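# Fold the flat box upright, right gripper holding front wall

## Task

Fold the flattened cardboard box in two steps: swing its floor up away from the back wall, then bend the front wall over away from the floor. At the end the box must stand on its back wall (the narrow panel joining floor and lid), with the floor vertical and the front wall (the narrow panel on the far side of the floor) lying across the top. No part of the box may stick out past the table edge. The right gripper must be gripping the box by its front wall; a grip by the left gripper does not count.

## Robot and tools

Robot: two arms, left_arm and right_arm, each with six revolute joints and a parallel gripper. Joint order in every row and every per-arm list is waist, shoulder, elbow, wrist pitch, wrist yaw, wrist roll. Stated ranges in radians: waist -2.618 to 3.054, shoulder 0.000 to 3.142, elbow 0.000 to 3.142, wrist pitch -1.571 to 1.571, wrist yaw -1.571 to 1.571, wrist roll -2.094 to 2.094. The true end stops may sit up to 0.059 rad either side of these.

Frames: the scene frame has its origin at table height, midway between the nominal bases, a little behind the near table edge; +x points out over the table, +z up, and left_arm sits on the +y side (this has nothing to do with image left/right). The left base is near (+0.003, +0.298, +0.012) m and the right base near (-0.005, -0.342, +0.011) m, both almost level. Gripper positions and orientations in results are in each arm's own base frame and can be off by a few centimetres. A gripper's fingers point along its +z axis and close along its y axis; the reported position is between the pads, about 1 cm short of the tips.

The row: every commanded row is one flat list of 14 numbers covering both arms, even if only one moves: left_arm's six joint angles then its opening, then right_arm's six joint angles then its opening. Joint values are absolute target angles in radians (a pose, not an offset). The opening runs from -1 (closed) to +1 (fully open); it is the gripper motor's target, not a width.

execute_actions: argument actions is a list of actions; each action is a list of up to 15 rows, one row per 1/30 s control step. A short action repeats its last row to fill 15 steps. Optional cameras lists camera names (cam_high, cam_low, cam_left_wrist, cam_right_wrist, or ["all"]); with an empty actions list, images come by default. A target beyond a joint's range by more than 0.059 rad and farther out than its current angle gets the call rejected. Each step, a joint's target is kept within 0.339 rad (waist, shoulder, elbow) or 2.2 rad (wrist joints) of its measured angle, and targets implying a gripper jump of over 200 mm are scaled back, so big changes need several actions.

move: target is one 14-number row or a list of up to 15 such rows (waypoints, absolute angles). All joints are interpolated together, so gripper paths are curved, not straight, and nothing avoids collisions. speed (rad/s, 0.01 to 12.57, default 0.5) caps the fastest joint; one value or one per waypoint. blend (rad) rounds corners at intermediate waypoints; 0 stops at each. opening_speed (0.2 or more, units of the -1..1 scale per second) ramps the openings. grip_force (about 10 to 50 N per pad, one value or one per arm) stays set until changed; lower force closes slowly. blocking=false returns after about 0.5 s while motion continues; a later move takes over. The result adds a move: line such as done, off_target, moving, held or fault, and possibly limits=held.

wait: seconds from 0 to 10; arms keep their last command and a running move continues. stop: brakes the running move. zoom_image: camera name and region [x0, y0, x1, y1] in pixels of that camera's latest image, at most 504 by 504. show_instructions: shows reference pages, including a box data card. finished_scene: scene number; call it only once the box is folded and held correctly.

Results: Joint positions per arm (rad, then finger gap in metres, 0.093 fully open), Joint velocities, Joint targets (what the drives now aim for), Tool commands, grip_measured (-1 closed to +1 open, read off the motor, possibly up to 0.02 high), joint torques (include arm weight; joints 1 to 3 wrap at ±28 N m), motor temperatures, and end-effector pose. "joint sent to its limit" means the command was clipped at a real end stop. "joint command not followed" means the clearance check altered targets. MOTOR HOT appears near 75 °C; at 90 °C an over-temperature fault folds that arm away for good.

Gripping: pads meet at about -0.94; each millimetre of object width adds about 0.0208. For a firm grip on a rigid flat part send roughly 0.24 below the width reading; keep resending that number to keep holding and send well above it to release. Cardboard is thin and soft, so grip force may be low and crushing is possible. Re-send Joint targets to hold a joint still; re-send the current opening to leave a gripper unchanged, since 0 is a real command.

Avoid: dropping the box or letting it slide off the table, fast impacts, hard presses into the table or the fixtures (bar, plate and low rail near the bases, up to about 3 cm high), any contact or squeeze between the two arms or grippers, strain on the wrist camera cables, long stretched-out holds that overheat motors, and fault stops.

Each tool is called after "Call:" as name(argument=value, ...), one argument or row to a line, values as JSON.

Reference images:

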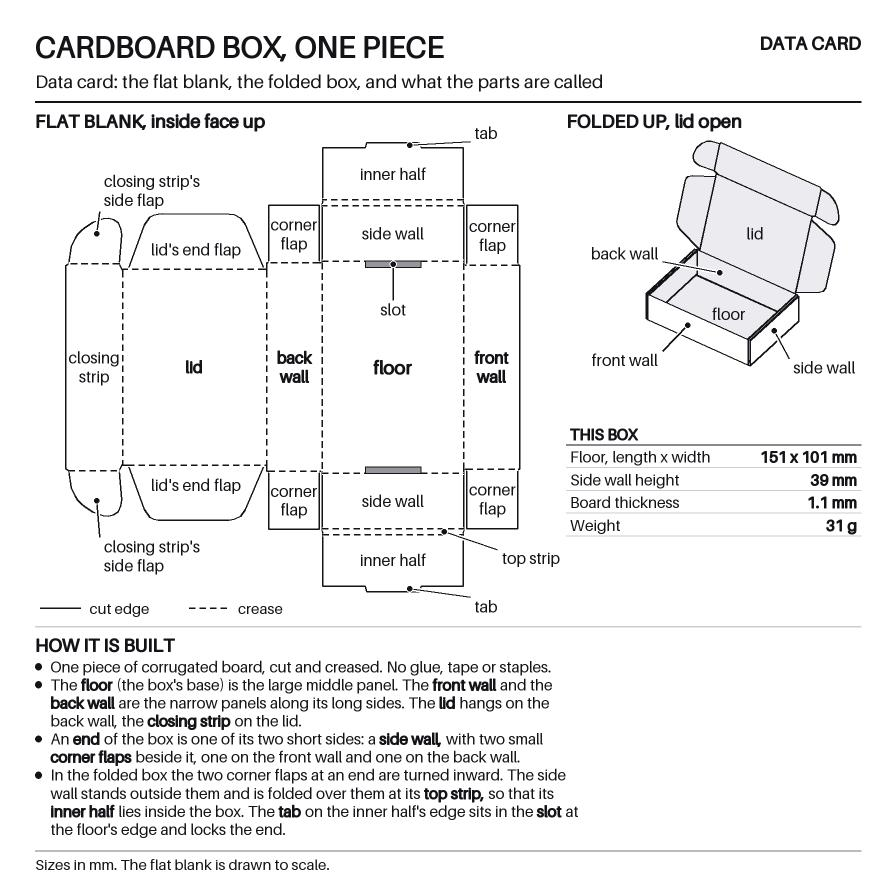

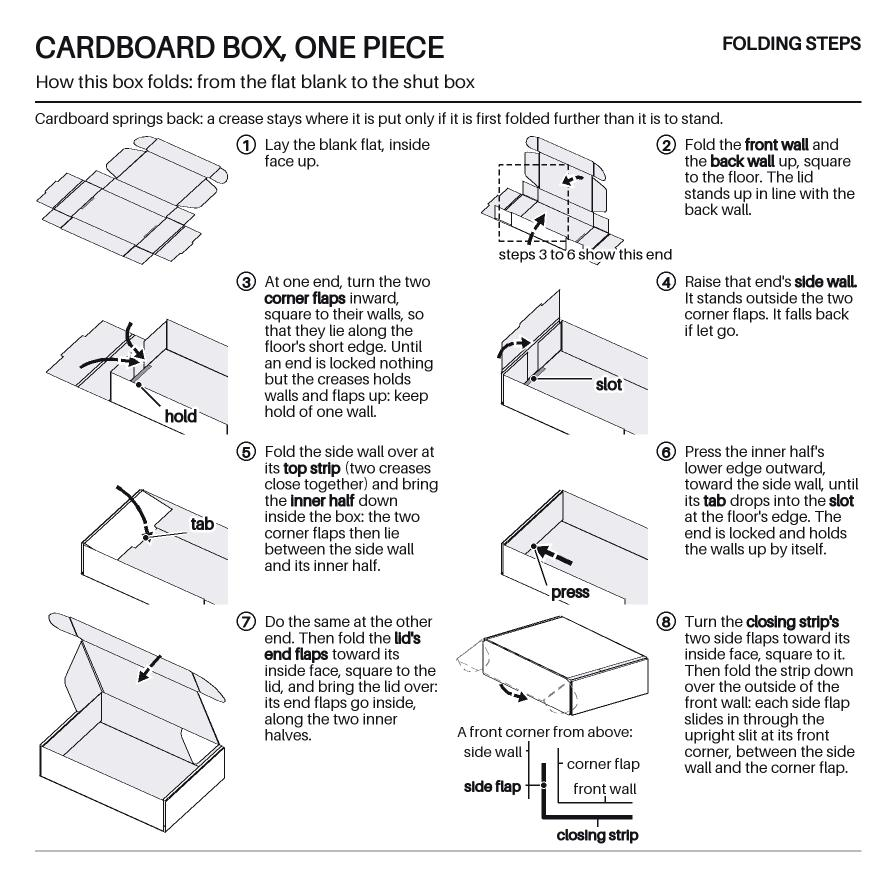

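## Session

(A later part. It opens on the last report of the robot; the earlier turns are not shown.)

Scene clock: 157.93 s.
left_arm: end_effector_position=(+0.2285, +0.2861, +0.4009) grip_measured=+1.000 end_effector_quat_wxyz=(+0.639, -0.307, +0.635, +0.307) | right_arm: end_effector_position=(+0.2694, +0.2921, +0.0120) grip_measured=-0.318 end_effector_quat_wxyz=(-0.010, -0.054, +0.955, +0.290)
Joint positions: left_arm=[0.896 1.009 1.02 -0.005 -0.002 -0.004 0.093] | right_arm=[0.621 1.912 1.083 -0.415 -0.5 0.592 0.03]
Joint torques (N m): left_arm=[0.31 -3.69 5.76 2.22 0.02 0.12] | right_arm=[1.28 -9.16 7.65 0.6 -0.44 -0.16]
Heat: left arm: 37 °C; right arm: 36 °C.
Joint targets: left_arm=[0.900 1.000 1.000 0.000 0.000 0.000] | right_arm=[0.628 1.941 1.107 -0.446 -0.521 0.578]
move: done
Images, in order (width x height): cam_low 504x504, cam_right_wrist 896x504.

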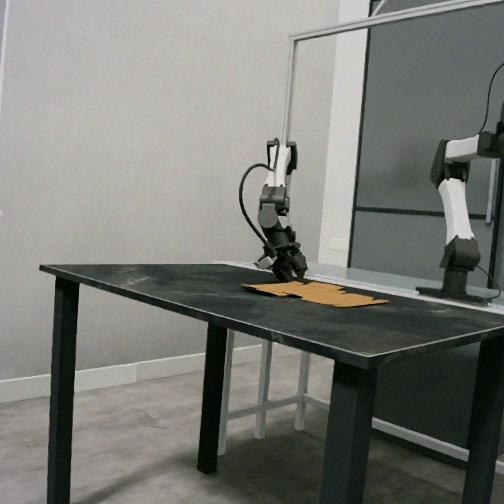

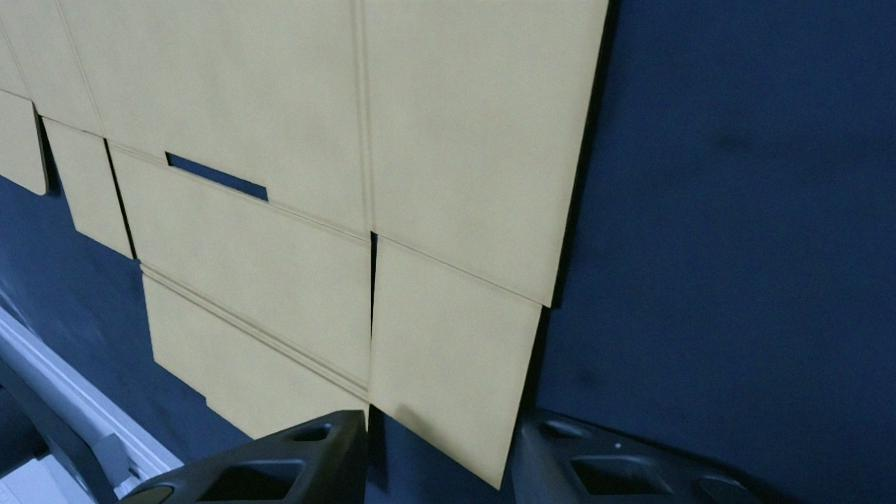

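Call:
move(
  target=[
    [-0.387, 2.0558, 1.7968, -1.3118, 0.0, 0.0, -1, 0.627, 1.940, 1.107, -0.447, -0.522, 0.578, -0.32],
    [-0.387, 2.1, 1.585, -1.055, 0.0, 0.0, -1, 0.627, 1.940, 1.107, -0.447, -0.522, 0.578, -0.32],
  ],
  speed=[1.2, 0.5],
  blend=[0.1, 0],
  cameras=["all"],
)

Scene clock: 169.37 s.
left_arm: end_effector_position=(+0.3651, -0.1511, +0.0367) grip_measured=-0.980 end_effector_quat_wxyz=(-0.001, +0.193, +0.981, +0.001) | right_arm: end_effector_position=(+0.2692, +0.2919, +0.0119) grip_measured=-0.318 end_effector_quat_wxyz=(-0.011, -0.054, +0.955, +0.290)
Joint positions: left_arm=[-0.393 2.092 1.598 -1.079 -0.001 -0.004 0] | right_arm=[0.621 1.912 1.083 -0.417 -0.5 0.592 0.03]
Joint torques (N m): left_arm=[0.24 -10.17 4.83 0.53 0.03 0.12] | right_arm=[1.1 -9.21 7.64 0.58 -0.45 -0.16]
Heat: left arm: 36 °C; right arm: 37 °C.
Joint targets: left_arm=[-0.388 2.100 1.586 -1.053 0.000 0.000] | right_arm=[0.627 1.940 1.107 -0.448 -0.522 0.578]
move: done

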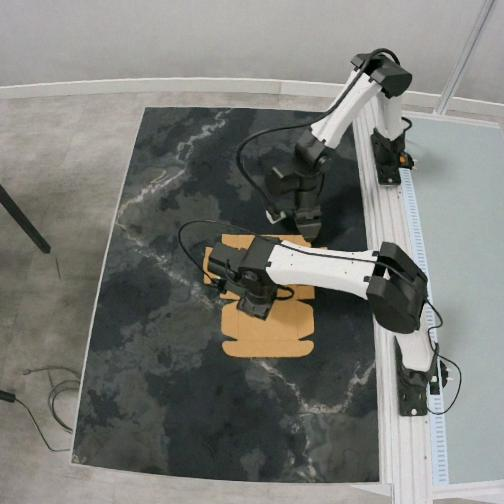

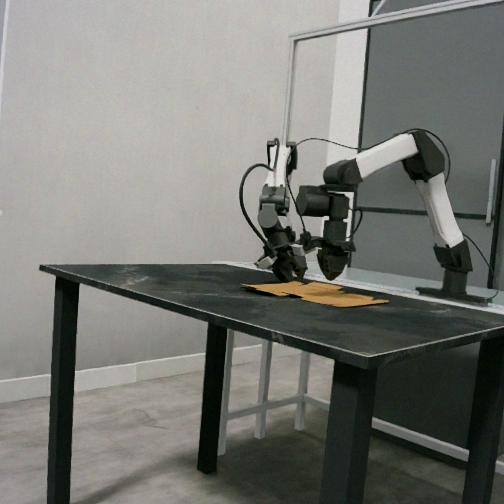

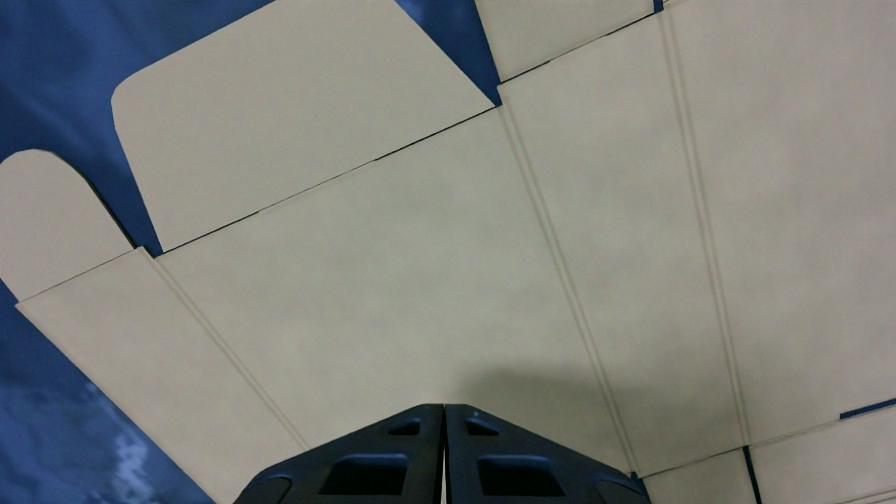

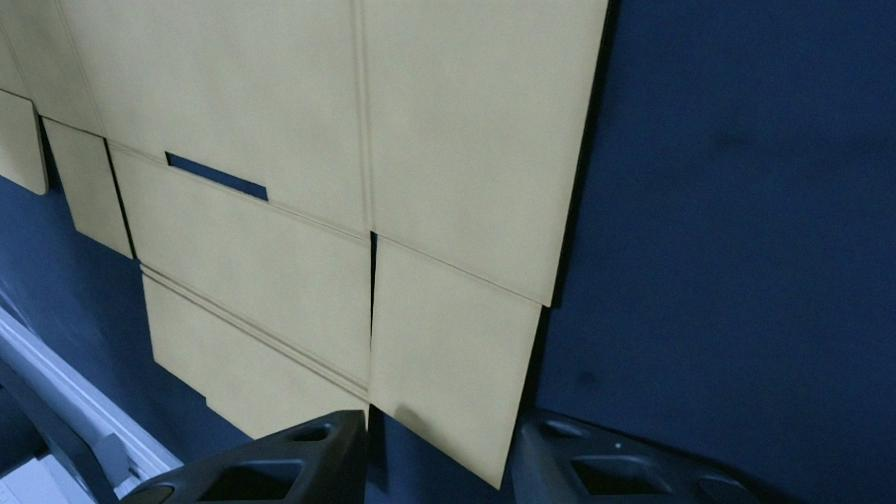

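Call:
move(
  target=[-0.387, 2.151, 1.496, -0.915, 0.0, 0.0, -1, 0.627, 1.940, 1.107, -0.447, -0.522, 0.578, -0.32],
  speed=0.2,
  cameras=["cam_left_wrist"],
)

Scene clock: 187.63 s.
left_arm: end_effector_position=(+0.3656, -0.1513, -0.0015) grip_measured=-0.980 end_effector_quat_wxyz=(+0.001, +0.193, +0.981, +0.000) | right_arm: end_effector_position=(+0.2692, +0.2919, +0.0119) grip_measured=-0.318 end_effector_quat_wxyz=(-0.011, -0.054, +0.955, +0.290)
Joint positions: left_arm=[-0.393 2.138 1.511 -0.942 -0.001 -0.004 0] | right_arm=[0.621 1.912 1.083 -0.417 -0.5 0.592 0.03]
Joint torques (N m): left_arm=[0.32 -9.7 4.51 0.56 -0.01 0.11] | right_arm=[1.13 -9.24 7.64 0.6 -0.44 -0.16]
Heat: left arm: 33 °C; right arm: 37 °C.
Joint targets: left_arm=[-0.387 2.152 1.496 -0.916 0.000 0.000] | right_arm=[0.627 1.940 1.107 -0.447 -0.522 0.578]
move: done
Images, in order (width x height): cam_left_wrist 896x504.

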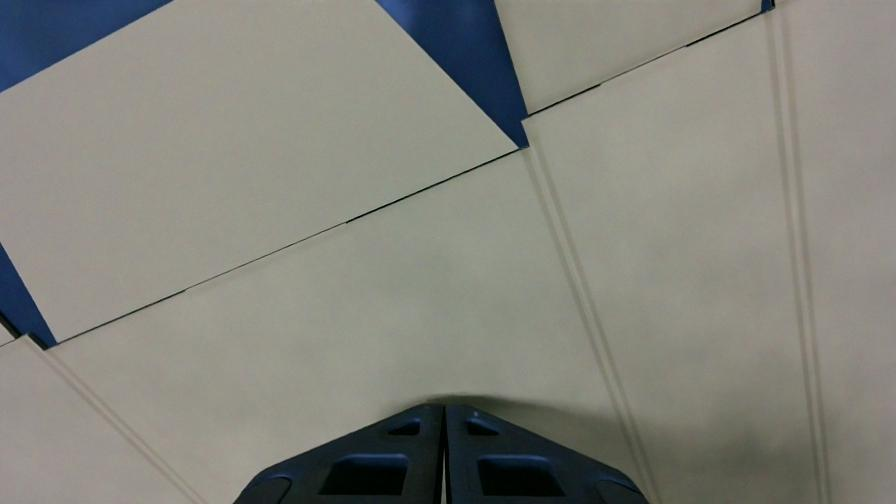

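Call:
move(
  target=[
    [-0.387, 2.160, 1.4845, -0.895, 0.0, 0.0, -1, 0.627, 1.940, 1.107, -0.447, -0.522, 0.578, -0.32],
    [-0.387, 2.168, 1.475, -0.878, 0.0, 0.0, -1, 0.627, 1.940, 1.107, -0.447, -0.522, 0.578, -0.32],
  ],
  speed=0.1,
  cameras=["cam_left_wrist"],
)

Scene clock: 190.20 s.
left_arm: end_effector_position=(+0.3681, -0.1523, -0.0072) grip_measured=-0.980 end_effector_quat_wxyz=(+0.007, +0.193, +0.981, -0.001) | right_arm: end_effector_position=(+0.2692, +0.2919, +0.0119) grip_measured=-0.318 end_effector_quat_wxyz=(-0.011, -0.054, +0.955, +0.290)
Joint positions: left_arm=[-0.393 2.146 1.499 -0.91 -0.001 -0.004 0] | right_arm=[0.621 1.912 1.083 -0.417 -0.5 0.592 0.03]
Joint torques (N m): left_arm=[0.29 -9.14 3.75 0.62 0.01 0.11] | right_arm=[1.11 -9.22 7.64 0.6 -0.45 -0.16]
Motor temperatures (°C): left_arm=[21 31 30 32 23 22 21] | right_arm=[21 37 34 26 23 23 21]
Heat: left arm: 32 °C; right arm: 37 °C.
Joint targets: left_arm=[-0.387 2.167 1.476 -0.877 0.000 0.000] | right_arm=[0.627 1.940 1.107 -0.447 -0.522 0.578]
move: done
Images, in order (width x height): cam_left_wrist 896x504.

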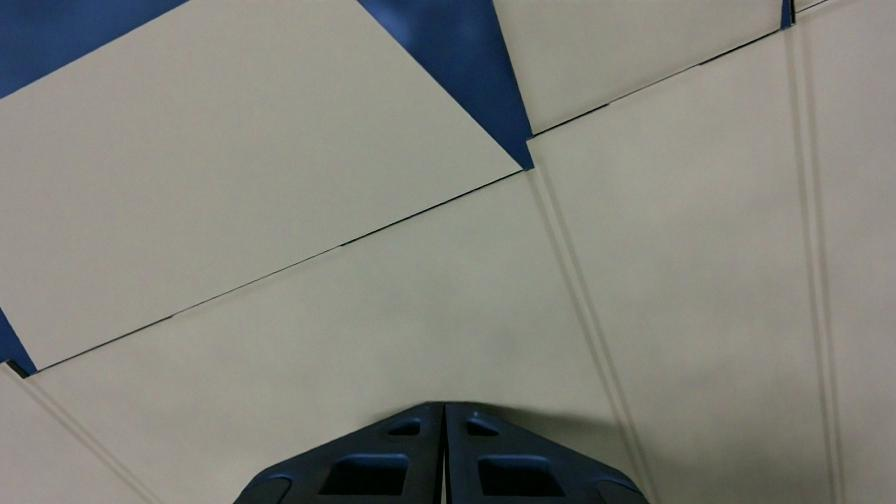

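Call:
move(
  target=[
    [-0.387, 2.173, 1.469, -0.867, 0.0, 0.0, -1, 0.627, 1.940, 1.107, -0.447, -0.522, 0.578, -0.32],
    [-0.387, 2.173, 1.469, -0.867, 0.0, 0.0, -1, 0.649, 1.957, 1.131, -0.454, -0.522, 0.578, -0.32],
  ],
  speed=0.1,
  cameras=["cam_left_wrist", "cam_right_wrist"],
)

Call:
zoom_image(
  camera="cam_right_wrist",
  region=[300, 240, 660, 504],
)

Scene clock: 193.00 s.
left_arm: end_effector_position=(+0.3688, -0.1513, -0.0076) grip_measured=-0.980 end_effector_quat_wxyz=(+0.007, +0.196, +0.981, -0.001) | right_arm: end_effector_position=(+0.2672, +0.2949, +0.0113) grip_measured=-0.318 end_effector_quat_wxyz=(-0.018, -0.057, +0.956, +0.286)
Joint positions: left_arm=[-0.39 2.146 1.497 -0.907 -0.001 0.005 0] | right_arm=[0.63 1.924 1.103 -0.44 -0.5 0.592 0.03]
Joint torques (N m): left_arm=[0.24 -8.59 3.43 0.72 0.04 0.14] | right_arm=[2.25 -8.85 7.87 0.75 -0.45 -0.16]
Heat: left arm: 32 °C; right arm: 37 °C.
Joint targets: left_arm=[-0.386 2.173 1.469 -0.868 0.000 0.009] | right_arm=[0.648 1.957 1.130 -0.454 -0.522 0.578]
move: off_target (left_arm); left_arm: the wrist pitch is farthest, 0.040 rad from its target
Images, in order (width x height): cam_left_wrist 896x504, cam_right_wrist 896x504.

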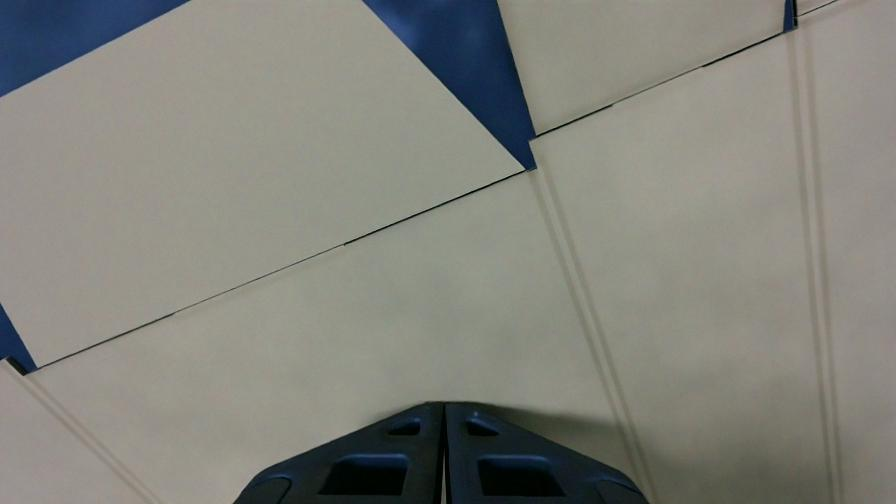

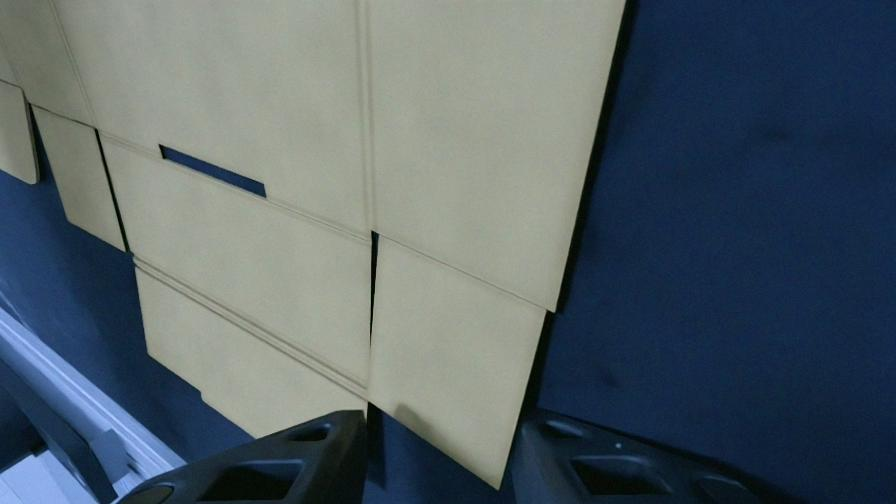

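Scaled by 1.400 from the camera's 896x504 image, which has a finer 1280x720 frame.

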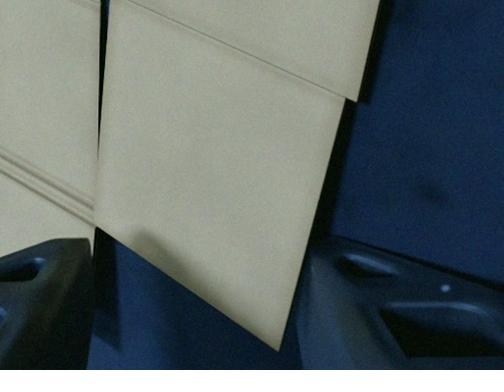

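Call:
move(
  target=[-0.387, 2.173, 1.469, -0.867, 0.0, 0.0, -1, 0.649, 1.888, 1.145, -0.508, -0.522, 0.578, -0.32],
  speed=0.15,
  cameras=["cam_low", "cam_right_wrist"],
)

Call:
zoom_image(
  camera="cam_right_wrist",
  region=[300, 240, 660, 504],
)

Call:
zoom_image(
  camera="cam_low",
  region=[230, 230, 400, 320],
)

Scene clock: 197.67 s.
left_arm: end_effector_position=(+0.3691, -0.1514, -0.0076) grip_measured=-0.980 end_effector_quat_wxyz=(+0.008, +0.196, +0.981, -0.001) | right_arm: end_effector_position=(+0.2642, +0.2957, +0.0140) grip_measured=-0.318 end_effector_quat_wxyz=(-0.026, -0.057, +0.958, +0.281)
Joint positions: left_arm=[-0.39 2.146 1.497 -0.906 -0.001 0.005 0] | right_arm=[0.636 1.924 1.121 -0.477 -0.5 0.592 0.03]
Joint torques (N m): left_arm=[0.13 -8.58 3.41 0.7 0.02 0.02] | right_arm=[1.7 -15.87 7.71 0.54 -0.45 -0.16]
Heat: left arm: 32 °C; right arm: 37 °C.
Joint targets: left_arm=[-0.387 2.173 1.469 -0.866 0.000 0.000] | right_arm=[0.649 1.888 1.146 -0.507 -0.522 0.578]
move: off_target (left_arm, right_arm); left_arm: the wrist pitch is farthest, 0.039 rad from its target; right_arm: the shoulder is farthest, 0.036 rad from its target
Images, in order (width x height): cam_low 504x504, cam_right_wrist 896x504.

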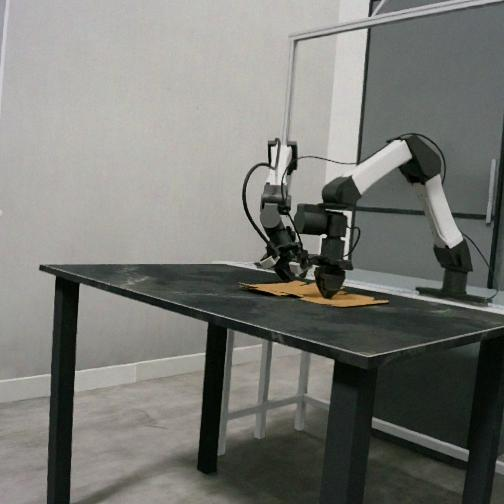

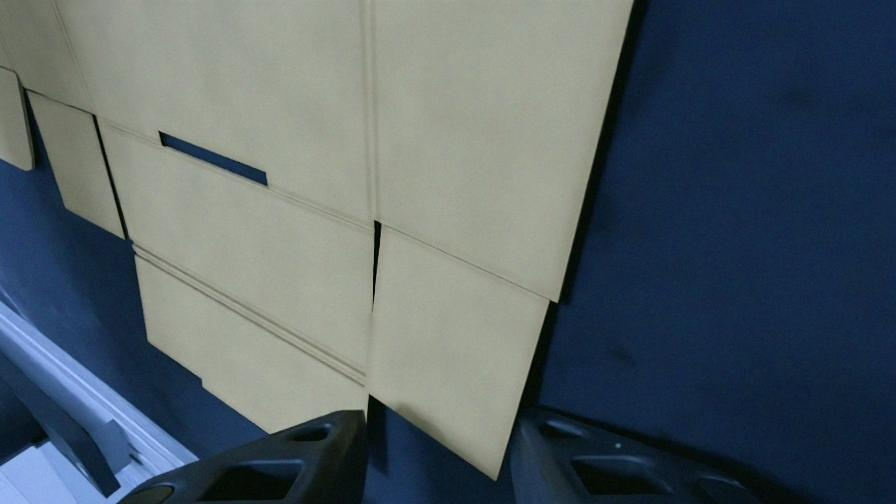

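Scaled by 1.400 from the camera's 896x504 image, which has a finer 1280x720 frame.

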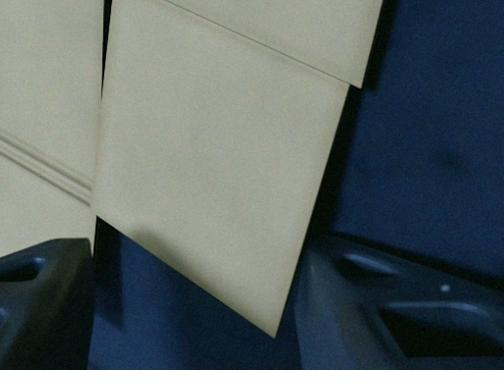

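Scaled by 2.965 from the camera's 504x504 image, which has a finer 720x720 frame.

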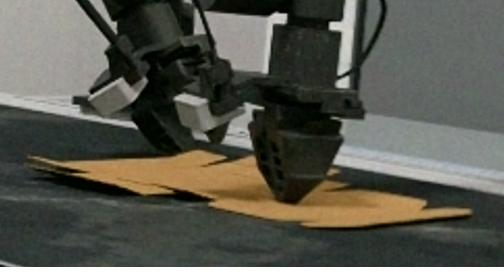

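Call:
move(
  target=[-0.387, 2.173, 1.469, -0.867, 0.0, 0.0, -1, 0.649, 1.872, 1.150, -0.515, -0.522, 0.578, -0.32],
  speed=0.15,
  cameras=["cam_low", "cam_right_wrist"],
)

Call:
zoom_image(
  camera="cam_right_wrist",
  region=[300, 240, 660, 504],
)

Call:
zoom_image(
  camera="cam_low",
  region=[230, 230, 400, 320],
)

Scene clock: 199.50 s.
left_arm: end_effector_position=(+0.3691, -0.1514, -0.0076) grip_measured=-0.980 end_effector_quat_wxyz=(+0.008, +0.196, +0.981, -0.001) | right_arm: end_effector_position=(+0.2633, +0.2953, +0.0175) grip_measured=-0.318 end_effector_quat_wxyz=(-0.026, -0.058, +0.957, +0.282)
Joint positions: left_arm=[-0.39 2.146 1.497 -0.906 -0.001 0.005 0] | right_arm=[0.636 1.914 1.121 -0.486 -0.502 0.592 0.03]
Joint torques (N m): left_arm=[0.1 -8.66 3.38 0.7 0 0.01] | right_arm=[1.74 -16.35 8.08 0.54 -0.44 -0.16]
Heat: left arm: 32 °C; right arm: 38 °C.
Joint targets: left_arm=[-0.387 2.173 1.469 -0.867 0.000 0.000] | right_arm=[0.649 1.872 1.150 -0.515 -0.523 0.578]
move: off_target (left_arm, right_arm); left_arm: the wrist pitch is farthest, 0.039 rad from its target; right_arm: the shoulder is farthest, 0.042 rad from its target
Images, in order (width x height): cam_low 504x504, cam_right_wrist 896x504.

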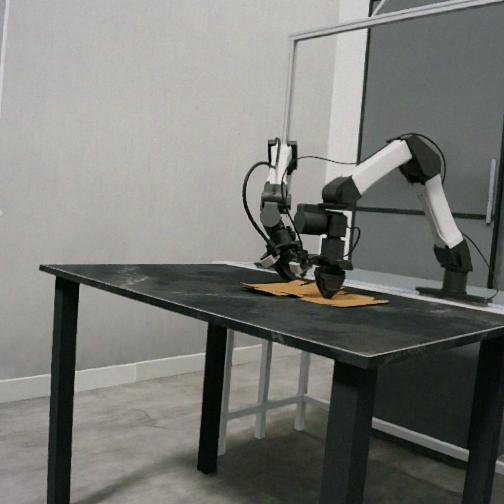

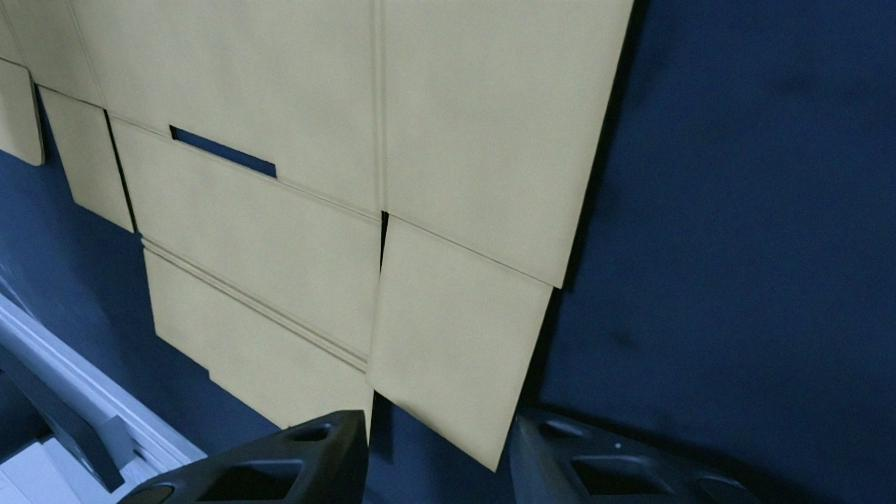

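Scaled by 1.400 from the camera's 896x504 image, which has a finer 1280x720 frame.

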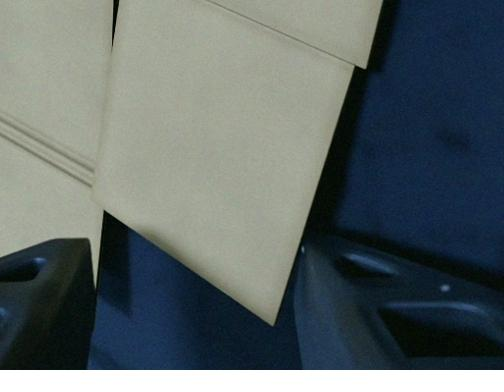

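Scaled by 2.965 from the camera's 504x504 image, which has a finer 720x720 frame.

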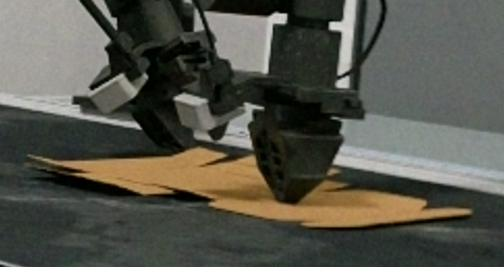

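Call:
move(
  target=[-0.387, 2.173, 1.469, -0.867, 0.0, 0.0, -1, 0.649, 1.850, 1.165, -0.555, -0.522, 0.578, -0.32],
  speed=0.15,
  cameras=["cam_low", "cam_right_wrist"],
)

Call:
zoom_image(
  camera="cam_right_wrist",
  region=[300, 240, 660, 504],
)

Call:
zoom_image(
  camera="cam_low",
  region=[230, 230, 400, 320],
)

Scene clock: 202.03 s.
left_arm: end_effector_position=(+0.3691, -0.1514, -0.0076) grip_measured=-0.980 end_effector_quat_wxyz=(+0.008, +0.196, +0.981, -0.001) | right_arm: end_effector_position=(+0.2632, +0.2952, +0.0286) grip_measured=-0.318 end_effector_quat_wxyz=(-0.026, -0.058, +0.957, +0.282)
Joint positions: left_arm=[-0.39 2.146 1.497 -0.906 -0.001 0.005 0] | right_arm=[0.636 1.891 1.139 -0.526 -0.502 0.592 0.03]
Joint torques (N m): left_arm=[0.21 -8.57 3.41 0.72 0.01 0.02] | right_arm=[1.74 -16.23 7.87 0.56 -0.43 -0.16]
Heat: left arm: 31 °C; right arm: 39 °C.
Joint targets: left_arm=[-0.387 2.173 1.469 -0.867 0.000 0.000] | right_arm=[0.649 1.849 1.165 -0.555 -0.522 0.578]
move: off_target (left_arm, right_arm); left_arm: the wrist pitch is farthest, 0.039 rad from its target; right_arm: the shoulder is farthest, 0.041 rad from its target
Images, in order (width x height): cam_low 504x504, cam_right_wrist 896x504.

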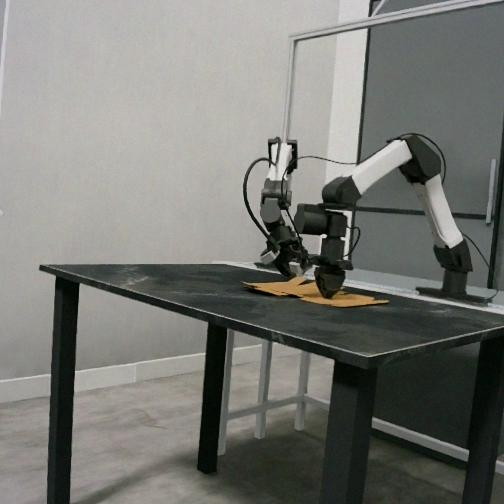

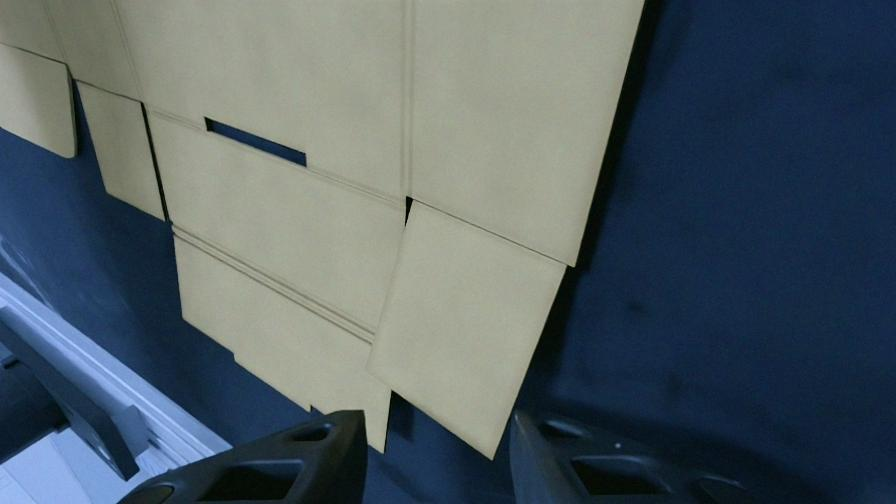

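Scaled by 1.400 from the camera's 896x504 image, which has a finer 1280x720 frame.

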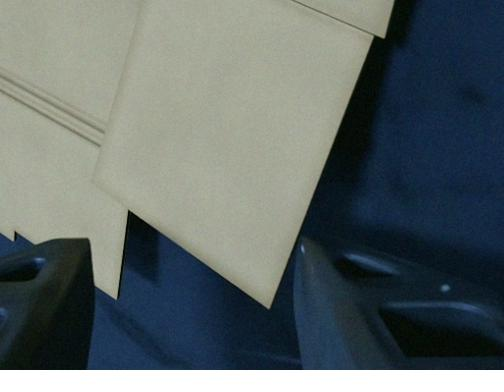

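Scaled by 2.965 from the camera's 504x504 image, which has a finer 720x720 frame.

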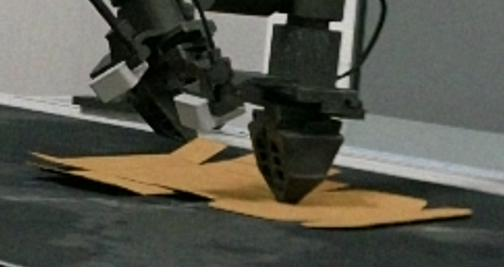

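Call:
move(
  target=[-0.387, 2.173, 1.469, -0.867, 0.0, 0.0, -1, 0.585, 1.995, 1.272, -0.55, -0.522, 0.578, -0.32],
  speed=0.12,
  cameras=["cam_low", "cam_right_wrist"],
)

Call:
zoom_image(
  camera="cam_right_wrist",
  region=[300, 180, 740, 504],
)

Call:
zoom_image(
  camera="cam_low",
  region=[230, 230, 400, 320],
)

Scene clock: 214.13 s.
left_arm: end_effector_position=(+0.3729, -0.1472, -0.0075) grip_measured=-0.980 end_effector_quat_wxyz=(+0.013, +0.188, +0.982, +0.006) | right_arm: end_effector_position=(+0.2896, +0.2887, +0.0232) grip_measured=-0.318 end_effector_quat_wxyz=(-0.033, -0.028, +0.960, +0.276)
Joint positions: left_arm=[-0.384 2.146 1.497 -0.898 -0.018 -0.004 0] | right_arm=[0.583 1.967 1.231 -0.575 -0.507 0.592 0.03]
Joint torques (N m): left_arm=[-0.42 -8.61 3.49 0.64 0.15 0.03] | right_arm=[0.79 -10.04 9.05 1.07 -0.38 -0.16]
Heat: left arm: 32 °C; right arm: 40 °C.
Joint targets: left_arm=[-0.387 2.173 1.469 -0.867 0.000 -0.009] | right_arm=[0.585 1.995 1.272 -0.551 -0.521 0.578]
move: off_target (right_arm); right_arm: the elbow is farthest, 0.041 rad from its target
Images, in order (width x height): cam_low 504x504, cam_right_wrist 896x504.

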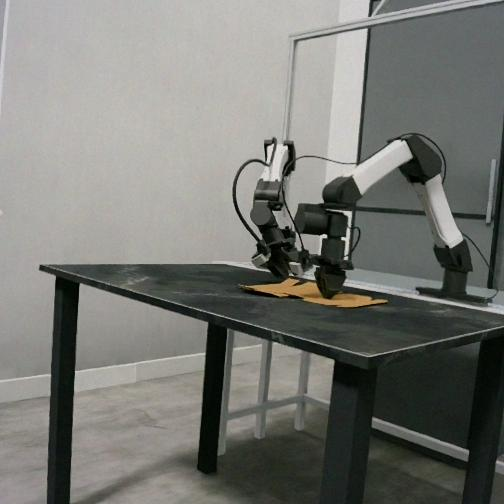

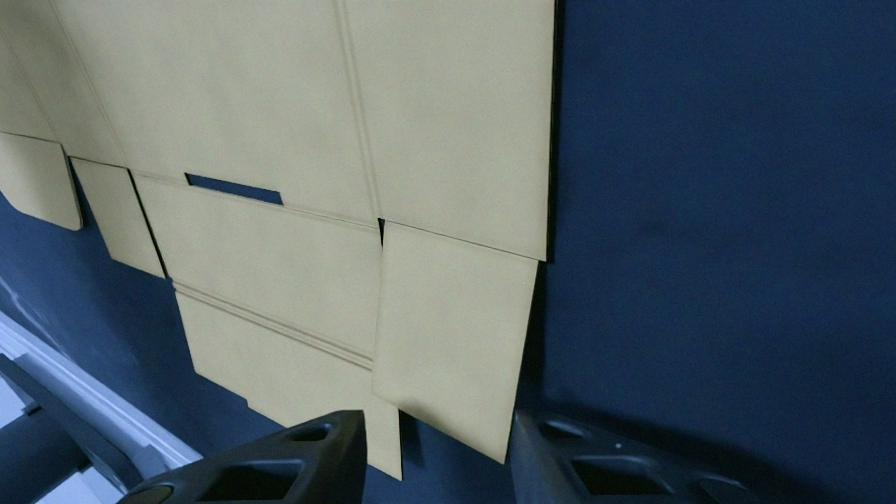

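Scaled by 1.145 from the camera's 896x504 image, which has a finer 1280x720 frame.

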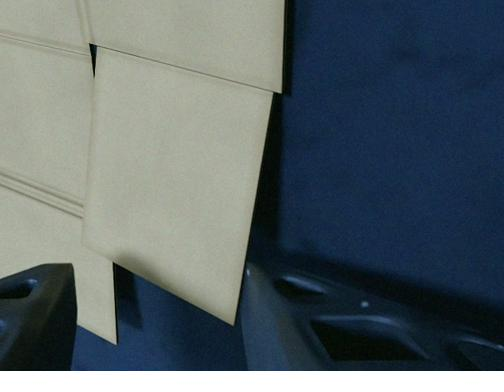

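Scaled by 2.965 from the camera's 504x504 image, which has a finer 720x720 frame.

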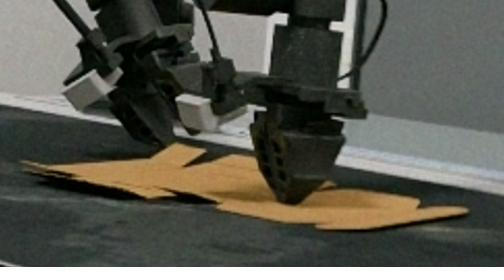

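Call:
move(
  target=[
    [-0.387, 2.173, 1.469, -0.867, 0.0, 0.0, -1, 0.504, 1.906, 1.058, -0.337, -0.732, 0.502, -0.32],
    [-0.387, 2.173, 1.469, -0.867, 0.0, 0.0, -1, 0.430, 1.955, 0.946, -0.115, -0.940, 0.526, -0.32],
  ],
  speed=0.2,
  blend=[0.05, 0],
  cameras=["cam_low", "cam_right_wrist"],
)

Call:
zoom_image(
  camera="cam_low",
  region=[230, 230, 400, 320],
)

Scene clock: 226.07 s.
left_arm: end_effector_position=(+0.3730, -0.1470, -0.0075) grip_measured=-0.980 end_effector_quat_wxyz=(+0.014, +0.188, +0.982, +0.007) | right_arm: end_effector_position=(+0.2861, +0.2786, +0.0242) grip_measured=-0.318 end_effector_quat_wxyz=(-0.027, -0.054, +0.881, +0.470)
Joint positions: left_arm=[-0.384 2.146 1.497 -0.898 -0.019 -0.004 0] | right_arm=[0.432 1.955 0.958 -0.142 -0.911 0.524 0.03]
Joint torques (N m): left_arm=[-0.38 -8.68 3.36 0.62 0.16 0.11] | right_arm=[0.39 -11.79 4.26 1.35 -0.72 -0.04]
Motor temperatures (°C): left_arm=[21 32 29 30 23 22 21] | right_arm=[21 42 37 26 23 23 21]
Heat: left arm: 32 °C; right arm: 42 °C.
Joint targets: left_arm=[-0.387 2.173 1.469 -0.868 -0.001 0.000] | right_arm=[0.431 1.956 0.946 -0.115 -0.940 0.526]
move: done
Images, in order (width x height): cam_low 504x504, cam_right_wrist 896x504.

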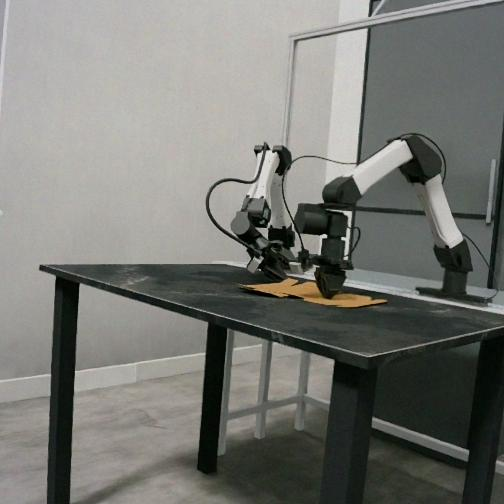

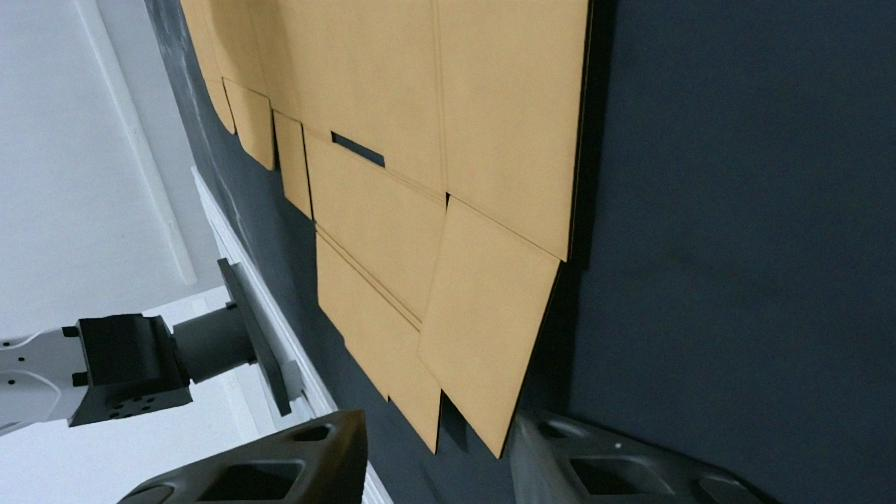

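Scaled by 2.965 from the camera's 504x504 image, which has a finer 720x720 frame.

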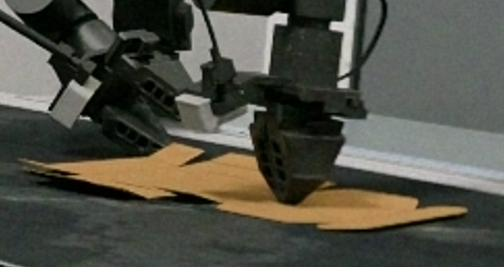

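Call:
move(
  target=[-0.387, 2.173, 1.469, -0.867, 0.0, 0.0, -1, 0.459, 2.000, 1.025, -0.194, -0.940, 0.526, -0.32],
  speed=0.12,
  cameras=["cam_low", "cam_right_wrist"],
)

Call:
zoom_image(
  camera="cam_low",
  region=[230, 230, 400, 320],
)

Scene clock: 230.83 s.
left_arm: end_effector_position=(+0.3730, -0.1470, -0.0075) grip_measured=-0.980 end_effector_quat_wxyz=(+0.014, +0.188, +0.982, +0.007) | right_arm: end_effector_position=(+0.2891, +0.2851, +0.0263) grip_measured=-0.318 end_effector_quat_wxyz=(-0.032, -0.058, +0.881, +0.469)
Joint positions: left_arm=[-0.384 2.146 1.497 -0.898 -0.019 -0.004 0] | right_arm=[0.445 1.972 0.998 -0.172 -0.911 0.524 0.03]
Joint torques (N m): left_arm=[-0.5 -8.61 3.44 0.64 0.16 0.12] | right_arm=[1.85 -9.36 7.39 0.79 -0.71 -0.03]
Heat: left arm: 32 °C; right arm: 42 °C.
Joint targets: left_arm=[-0.387 2.173 1.469 -0.867 0.000 0.000] | right_arm=[0.458 2.000 1.025 -0.194 -0.940 0.526]
move: done
Images, in order (width x height): cam_low 504x504, cam_right_wrist 896x504.

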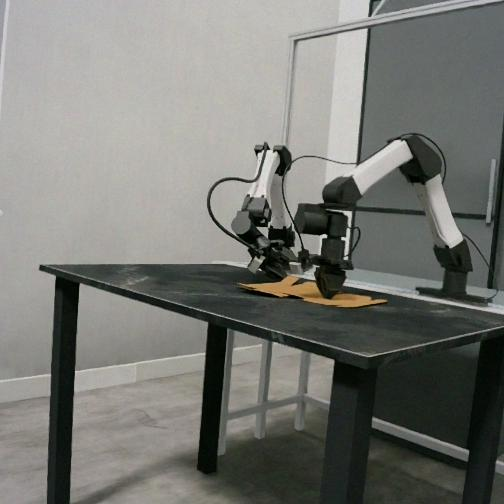

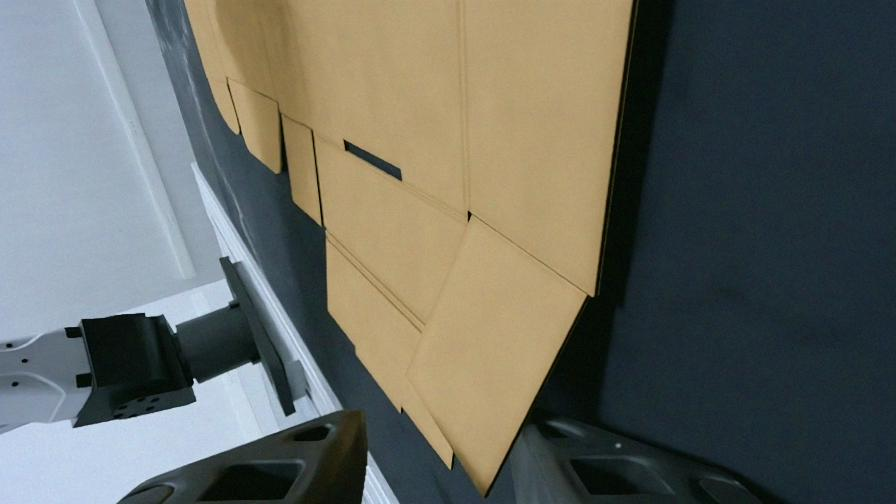

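Scaled by 2.965 from the camera's 504x504 image, which has a finer 720x720 frame.

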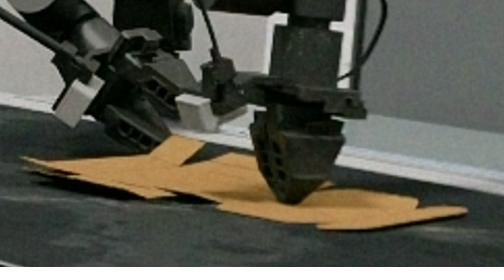

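Call:
move(
  target=[-0.387, 2.173, 1.469, -0.867, 0.0, 0.0, -1, 0.425, 2.024, 0.960, -0.102, -0.940, 0.526, -1],
  speed=0.04,
  opening_speed=0.3,
  grip_force=[50, 25],
  cameras=["cam_low", "cam_right_wrist"],
)

Call:
zoom_image(
  camera="cam_low",
  region=[230, 230, 400, 320],
)

Scene clock: 236.40 s.
left_arm: end_effector_position=(+0.3733, -0.1471, -0.0075) grip_measured=-0.980 end_effector_quat_wxyz=(+0.014, +0.188, +0.982, +0.007) | right_arm: end_effector_position=(+0.2894, +0.2814, +0.0175) grip_measured=-0.970 end_effector_quat_wxyz=(-0.032, -0.054, +0.877, +0.476)
Joint positions: left_arm=[-0.384 2.146 1.497 -0.896 -0.019 -0.004 0] | right_arm=[0.431 1.995 0.974 -0.121 -0.928 0.524 0]
Joint torques (N m): left_arm=[-0.38 -8.64 3.4 0.63 0.16 0.12] | right_arm=[0.08 -9.26 4.04 1.27 -0.53 -0.04]
Heat: left arm: 32 °C; right arm: 41 °C.
Joint targets: left_arm=[-0.387 2.173 1.469 -0.867 0.000 0.000] | right_arm=[0.426 2.024 0.959 -0.101 -0.941 0.526]
grip_force (N): 50, 25
move: done
Images, in order (width x height): cam_low 504x504, cam_right_wrist 896x504.

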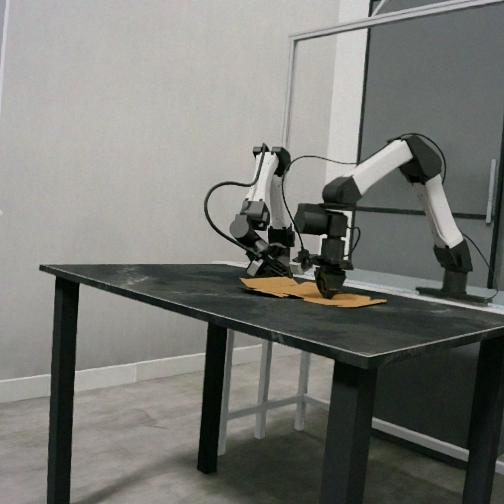

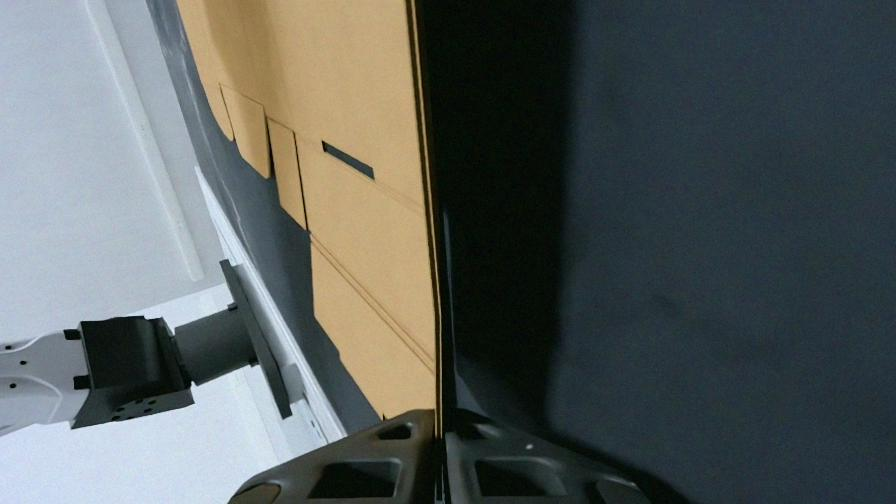

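Scaled by 2.965 from the camera's 504x504 image, which has a finer 720x720 frame.

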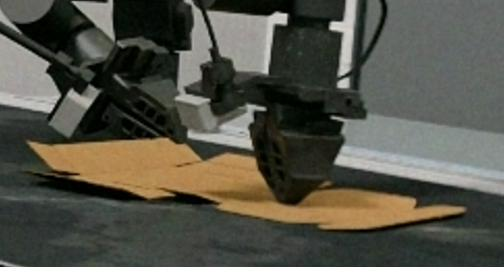

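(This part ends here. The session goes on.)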